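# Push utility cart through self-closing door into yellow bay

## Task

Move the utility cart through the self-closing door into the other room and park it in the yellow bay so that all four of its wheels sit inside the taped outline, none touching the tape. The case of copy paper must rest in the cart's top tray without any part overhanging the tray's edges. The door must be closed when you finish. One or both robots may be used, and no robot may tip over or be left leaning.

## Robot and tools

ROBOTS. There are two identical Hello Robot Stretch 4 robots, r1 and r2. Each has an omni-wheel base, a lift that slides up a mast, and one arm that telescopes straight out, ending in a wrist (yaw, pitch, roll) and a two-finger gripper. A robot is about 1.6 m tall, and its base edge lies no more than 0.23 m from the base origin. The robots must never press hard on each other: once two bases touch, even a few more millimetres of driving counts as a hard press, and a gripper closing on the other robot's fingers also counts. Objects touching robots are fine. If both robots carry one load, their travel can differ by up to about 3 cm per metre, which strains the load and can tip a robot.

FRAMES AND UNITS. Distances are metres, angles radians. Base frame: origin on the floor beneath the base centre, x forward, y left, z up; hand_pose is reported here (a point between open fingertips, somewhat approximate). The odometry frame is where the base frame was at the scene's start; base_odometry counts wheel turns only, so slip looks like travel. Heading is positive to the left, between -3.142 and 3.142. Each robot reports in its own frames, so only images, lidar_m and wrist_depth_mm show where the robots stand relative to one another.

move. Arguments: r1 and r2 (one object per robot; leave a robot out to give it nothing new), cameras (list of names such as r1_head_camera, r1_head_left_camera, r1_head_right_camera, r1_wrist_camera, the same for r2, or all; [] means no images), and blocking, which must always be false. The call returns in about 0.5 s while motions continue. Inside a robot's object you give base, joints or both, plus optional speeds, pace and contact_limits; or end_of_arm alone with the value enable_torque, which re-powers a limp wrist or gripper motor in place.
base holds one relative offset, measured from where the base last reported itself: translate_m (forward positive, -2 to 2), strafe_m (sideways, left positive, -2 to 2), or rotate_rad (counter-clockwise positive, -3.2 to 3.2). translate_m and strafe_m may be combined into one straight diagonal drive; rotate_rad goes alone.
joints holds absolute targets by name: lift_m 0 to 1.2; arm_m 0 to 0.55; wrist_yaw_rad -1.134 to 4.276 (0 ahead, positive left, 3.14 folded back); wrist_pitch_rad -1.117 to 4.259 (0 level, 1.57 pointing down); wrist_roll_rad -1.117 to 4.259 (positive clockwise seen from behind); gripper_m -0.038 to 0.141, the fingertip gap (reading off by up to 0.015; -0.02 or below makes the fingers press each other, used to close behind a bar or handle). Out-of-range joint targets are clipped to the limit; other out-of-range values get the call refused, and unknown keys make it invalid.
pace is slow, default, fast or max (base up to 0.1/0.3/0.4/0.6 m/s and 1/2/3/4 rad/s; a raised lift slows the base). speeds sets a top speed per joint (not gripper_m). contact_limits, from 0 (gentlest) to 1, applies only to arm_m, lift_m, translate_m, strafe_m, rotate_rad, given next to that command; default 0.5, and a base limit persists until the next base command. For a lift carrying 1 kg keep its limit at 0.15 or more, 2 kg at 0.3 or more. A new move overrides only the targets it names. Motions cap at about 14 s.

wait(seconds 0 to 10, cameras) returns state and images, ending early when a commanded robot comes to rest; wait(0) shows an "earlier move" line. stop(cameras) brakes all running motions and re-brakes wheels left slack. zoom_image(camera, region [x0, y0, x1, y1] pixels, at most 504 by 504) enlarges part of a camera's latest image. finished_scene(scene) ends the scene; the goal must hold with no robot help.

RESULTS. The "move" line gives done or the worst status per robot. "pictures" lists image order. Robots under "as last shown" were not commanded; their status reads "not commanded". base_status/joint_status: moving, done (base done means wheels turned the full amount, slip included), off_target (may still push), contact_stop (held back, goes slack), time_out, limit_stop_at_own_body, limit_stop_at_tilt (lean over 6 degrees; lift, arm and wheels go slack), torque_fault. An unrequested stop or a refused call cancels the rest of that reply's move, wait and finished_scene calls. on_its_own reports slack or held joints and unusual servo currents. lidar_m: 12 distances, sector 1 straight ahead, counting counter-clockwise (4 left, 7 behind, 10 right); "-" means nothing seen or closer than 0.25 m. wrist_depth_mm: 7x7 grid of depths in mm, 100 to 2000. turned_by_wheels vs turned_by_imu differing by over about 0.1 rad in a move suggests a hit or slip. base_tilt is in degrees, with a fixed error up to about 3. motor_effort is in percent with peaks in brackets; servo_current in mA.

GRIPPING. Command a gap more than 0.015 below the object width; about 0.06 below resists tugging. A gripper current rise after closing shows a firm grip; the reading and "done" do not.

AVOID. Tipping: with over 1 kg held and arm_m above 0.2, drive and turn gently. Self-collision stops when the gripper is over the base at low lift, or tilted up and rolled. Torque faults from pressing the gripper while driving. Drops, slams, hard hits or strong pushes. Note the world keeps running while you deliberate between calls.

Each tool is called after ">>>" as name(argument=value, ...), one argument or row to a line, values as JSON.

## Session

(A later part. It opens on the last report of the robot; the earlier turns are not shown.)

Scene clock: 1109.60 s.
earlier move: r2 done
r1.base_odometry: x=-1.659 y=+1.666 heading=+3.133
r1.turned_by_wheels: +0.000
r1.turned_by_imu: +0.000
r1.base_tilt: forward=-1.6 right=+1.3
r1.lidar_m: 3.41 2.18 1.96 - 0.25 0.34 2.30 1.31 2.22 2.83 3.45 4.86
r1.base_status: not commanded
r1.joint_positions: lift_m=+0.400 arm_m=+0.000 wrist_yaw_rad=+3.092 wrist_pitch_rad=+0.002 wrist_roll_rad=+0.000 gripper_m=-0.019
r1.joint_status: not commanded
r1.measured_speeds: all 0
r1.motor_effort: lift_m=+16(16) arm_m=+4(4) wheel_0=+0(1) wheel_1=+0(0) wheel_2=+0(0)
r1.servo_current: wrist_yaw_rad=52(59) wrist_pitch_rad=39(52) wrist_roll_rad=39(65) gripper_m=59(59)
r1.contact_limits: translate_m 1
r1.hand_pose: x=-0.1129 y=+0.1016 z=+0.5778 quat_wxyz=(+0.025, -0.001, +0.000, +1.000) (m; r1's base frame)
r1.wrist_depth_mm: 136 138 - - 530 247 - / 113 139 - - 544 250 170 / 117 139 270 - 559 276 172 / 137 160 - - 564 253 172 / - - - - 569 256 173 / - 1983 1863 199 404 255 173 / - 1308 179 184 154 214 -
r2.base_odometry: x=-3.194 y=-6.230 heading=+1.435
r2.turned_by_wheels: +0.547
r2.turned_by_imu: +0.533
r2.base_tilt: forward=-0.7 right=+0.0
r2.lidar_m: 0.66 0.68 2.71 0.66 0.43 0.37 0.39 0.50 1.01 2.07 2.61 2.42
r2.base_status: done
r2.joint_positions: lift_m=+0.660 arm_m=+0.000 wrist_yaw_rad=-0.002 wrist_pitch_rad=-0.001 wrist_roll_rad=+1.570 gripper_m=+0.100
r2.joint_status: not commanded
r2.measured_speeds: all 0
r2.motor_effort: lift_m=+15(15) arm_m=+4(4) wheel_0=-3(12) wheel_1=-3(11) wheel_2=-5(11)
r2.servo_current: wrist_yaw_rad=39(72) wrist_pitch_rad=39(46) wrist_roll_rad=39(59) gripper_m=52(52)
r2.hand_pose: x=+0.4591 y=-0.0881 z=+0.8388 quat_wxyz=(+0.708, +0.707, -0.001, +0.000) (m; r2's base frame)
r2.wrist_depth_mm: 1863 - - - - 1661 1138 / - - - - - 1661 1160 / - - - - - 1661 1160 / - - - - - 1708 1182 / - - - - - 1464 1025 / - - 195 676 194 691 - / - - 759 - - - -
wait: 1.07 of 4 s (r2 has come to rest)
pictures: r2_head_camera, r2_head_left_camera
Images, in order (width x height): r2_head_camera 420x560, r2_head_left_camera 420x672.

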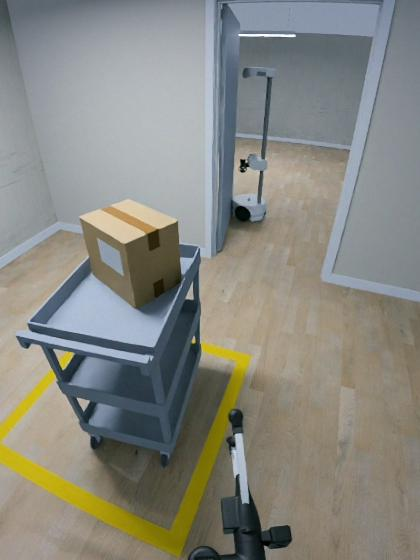

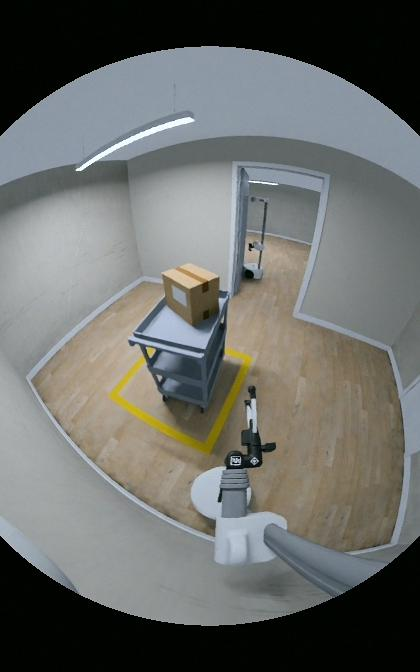

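>>> move(
  blocking=false,
  r1={"base":{"translate_m":0.9,"strafe_m":-0.5},"pace":"slow"},
  cameras=[],
)

>>> wait(
  seconds=10,
  cameras=[],
)

>>> wait(
  seconds=8,
  cameras=["r2_head_camera","r1_head_left_camera"],
)

Scene clock: 1115.60 s.
move: r1 moving
r1.base_odometry: x=-1.671 y=+1.673 heading=+3.134
r1.turned_by_wheels: +0.000
r1.turned_by_imu: +0.000
r1.base_tilt: forward=-1.6 right=+1.3
r1.lidar_m: 3.38 2.20 1.96 - 0.25 0.37 2.31 1.30 2.27 2.81 3.47 4.85
r1.base_status: translate_m moving; strafe_m moving
r1.joint_positions: lift_m=+0.400 arm_m=+0.000 wrist_yaw_rad=+3.092 wrist_pitch_rad=+0.002 wrist_roll_rad=+0.000 gripper_m=-0.019
r1.joint_status: not commanded
r1.measured_speeds: translate_m=+0.048 strafe_m=-0.027 rotate_rad=+0.002 lift_m=+0.000 arm_m=+0.000 wrist_yaw_rad=+0.000 wrist_pitch_rad=+0.000 wrist_roll_rad=+0.000
r1.motor_effort: lift_m=+16(16) arm_m=+4(4) wheel_0=+5(6) wheel_1=+6(7) wheel_2=-7(7)
r1.servo_current: wrist_yaw_rad=52(52) wrist_pitch_rad=46(46) wrist_roll_rad=46(59) gripper_m=52(59)
r1.hand_pose: x=-0.1129 y=+0.1016 z=+0.5778 quat_wxyz=(+0.025, -0.001, +0.000, +1.000) (m; r1's base frame)
r1.wrist_depth_mm: 136 138 - - 544 249 169 / 113 139 - - 559 252 171 / 117 139 271 - 946 279 172 / 137 160 - - 991 256 174 / - - - - - 256 173 / - 1983 1863 198 413 257 173 / - 1308 179 183 162 216 174
r2: as last shown
r2.turned_by_wheels: +0.000
r2.turned_by_imu: +0.000
r2.base_tilt: forward=-0.7 right=+0.1
r2.lidar_m: 0.67 0.70 2.71 0.64 0.40 0.36 0.36 0.50 1.04 2.05 2.59 2.43
r2.motor_effort: lift_m=+15(15) arm_m=+3(4) wheel_0=-2(3) wheel_1=-3(3) wheel_2=-5(5)
r2.servo_current: wrist_yaw_rad=46(59) wrist_pitch_rad=39(46) wrist_roll_rad=39(52) gripper_m=46(59)
r2.wrist_depth_mm: 1921 - - - - 1661 1160 / - - - - - 1661 1160 / - - - - - 1708 1182 / - - - - - 1708 1160 / - - - - - 1499 1025 / - - 195 668 193 691 - / - - 750 - - - -
pictures: none
No camera images: "cameras" was empty.

Scene clock: 1125.60 s.
earlier move: r1 moving
r1.base_odometry: x=-2.533 y=+2.160 heading=+3.133
r1.turned_by_wheels: +0.000
r1.turned_by_imu: -0.003
r1.base_tilt: forward=-1.6 right=+1.3
r1.lidar_m: 3.69 2.31 2.10 2.11 2.12 1.89 1.92 2.36 2.64 2.65 3.23 3.87
r1.base_status: translate_m moving; strafe_m moving
r1.joint_positions: lift_m=+0.400 arm_m=+0.000 wrist_yaw_rad=+3.092 wrist_pitch_rad=+0.002 wrist_roll_rad=+0.000 gripper_m=-0.019
r1.joint_status: not commanded
r1.measured_speeds: translate_m=+0.068 strafe_m=-0.039 rotate_rad=+0.001 lift_m=+0.000 arm_m=+0.000 wrist_yaw_rad=+0.000 wrist_pitch_rad=+0.000 wrist_roll_rad=+0.000
r1.motor_effort: lift_m=+16(16) arm_m=+4(5) wheel_0=+4(8) wheel_1=+4(9) wheel_2=-3(7)
r1.servo_current: wrist_yaw_rad=46(78) wrist_pitch_rad=46(52) wrist_roll_rad=52(78) gripper_m=52(59)
r1.hand_pose: x=-0.1129 y=+0.1016 z=+0.5778 quat_wxyz=(+0.025, -0.001, +0.000, +1.000) (m; r1's base frame)
r1.wrist_depth_mm: 136 138 - - - - - / 114 139 - - - - - / 117 139 272 - - - - / 137 160 - - - - - / - - - - - - - / - - 1921 199 179 1661 - / 1464 1430 179 183 161 1336 1430
r2.base_odometry: x=-3.194 y=-6.230 heading=+1.435
r2.turned_by_wheels: +0.000
r2.turned_by_imu: +0.001
r2.base_tilt: forward=-0.7 right=+0.1
r2.lidar_m: 0.67 0.68 2.69 0.67 0.42 0.37 0.39 0.49 1.07 2.07 2.57 2.42
r2.base_status: not commanded
r2.joint_positions: lift_m=+0.660 arm_m=+0.000 wrist_yaw_rad=-0.002 wrist_pitch_rad=-0.001 wrist_roll_rad=+1.570 gripper_m=+0.100
r2.joint_status: not commanded
r2.measured_speeds: all 0
r2.motor_effort: lift_m=+15(15) arm_m=+4(4) wheel_0=-2(3) wheel_1=-3(3) wheel_2=-5(6)
r2.servo_current: wrist_yaw_rad=52(65) wrist_pitch_rad=39(46) wrist_roll_rad=46(59) gripper_m=52(59)
r2.hand_pose: x=+0.4591 y=-0.0881 z=+0.8388 quat_wxyz=(+0.708, +0.707, -0.001, +0.000) (m; r2's base frame)
r2.wrist_depth_mm: 1921 - - - - 1661 1138 / - - - - - 1661 1160 / - - - - - 1708 1160 / - - - - - 1708 1160 / - - - - - 1464 1025 / - - 195 676 193 707 - / - - 759 - - - -
wait: 10.00 s; no rest
pictures: none
No camera images: "cameras" was empty.

Scene clock: 1126.57 s.
earlier move: r1 done
r1.base_odometry: x=-2.555 y=+2.173 heading=+3.133
r1.turned_by_wheels: +0.000
r1.turned_by_imu: +0.000
r1.base_tilt: forward=-1.6 right=+1.3
r1.lidar_m: 3.72 2.33 2.08 2.11 2.15 1.93 1.94 2.40 2.63 2.64 3.23 3.86
r1.base_status: done
r1.joint_positions: lift_m=+0.400 arm_m=+0.000 wrist_yaw_rad=+3.092 wrist_pitch_rad=+0.002 wrist_roll_rad=+0.000 gripper_m=-0.019
r1.joint_status: not commanded
r1.measured_speeds: all 0
r1.motor_effort: lift_m=+16(16) arm_m=+4(5) wheel_0=+2(8) wheel_1=+3(9) wheel_2=-3(7)
r1.servo_current: wrist_yaw_rad=59(78) wrist_pitch_rad=33(52) wrist_roll_rad=59(78) gripper_m=52(59)
r1.hand_pose: x=-0.1129 y=+0.1016 z=+0.5778 quat_wxyz=(+0.025, -0.001, +0.000, +1.000) (m; r1's base frame)
r1.wrist_depth_mm: 137 138 - - - - - / 114 139 - - - - - / 117 139 270 - - - - / 137 160 - - - - - / - - - - - - - / - - 1983 198 179 1808 - / 1499 1430 179 183 162 1366 1430
r2.base_odometry: x=-3.194 y=-6.230 heading=+1.435
r2.turned_by_wheels: +0.000
r2.turned_by_imu: +0.000
r2.base_tilt: forward=-0.7 right=+0.1
r2.lidar_m: 0.65 0.70 2.70 0.67 0.41 0.38 0.38 0.48 1.05 2.07 2.62 2.42
r2.base_status: not commanded
r2.joint_positions: lift_m=+0.660 arm_m=+0.000 wrist_yaw_rad=-0.002 wrist_pitch_rad=-0.001 wrist_roll_rad=+1.570 gripper_m=+0.100
r2.joint_status: not commanded
r2.measured_speeds: all 0
r2.motor_effort: lift_m=+15(15) arm_m=+4(4) wheel_0=-2(3) wheel_1=-3(3) wheel_2=-5(6)
r2.servo_current: wrist_yaw_rad=46(65) wrist_pitch_rad=39(46) wrist_roll_rad=39(59) gripper_m=46(59)
r2.hand_pose: x=+0.4591 y=-0.0881 z=+0.8388 quat_wxyz=(+0.708, +0.707, -0.001, +0.000) (m; r2's base frame)
r2.wrist_depth_mm: 1921 - - - - 1618 1138 / - - - - - 1661 1138 / - - - - - 1708 1182 / - - - - - 1756 1160 / - - - - - 1499 1025 / - - 195 661 193 683 - / - - 759 - - - -
wait: 0.97 of 8 s (r1 has come to rest)
pictures: r1_head_left_camera, r2_head_camera
Images, in order (width x height): r1_head_left_camera 420x672, r2_head_camera 420x560.

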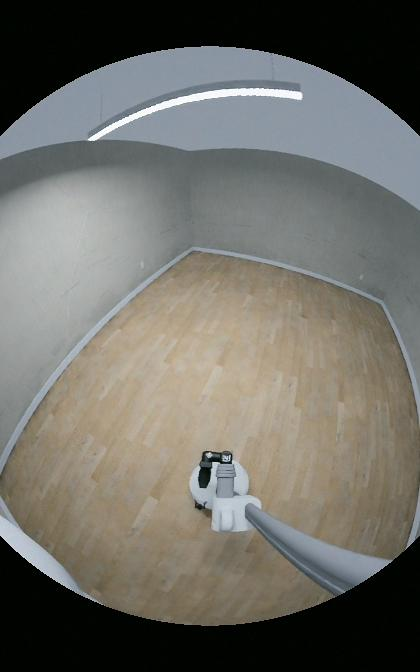

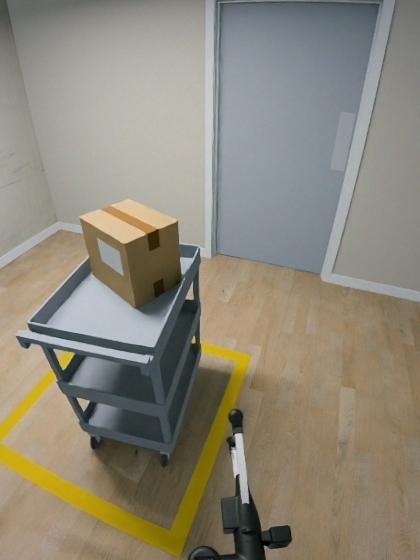

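Door shut.

>>> finished_scene(
  scene=1,
)

The scene is finished: the task was done.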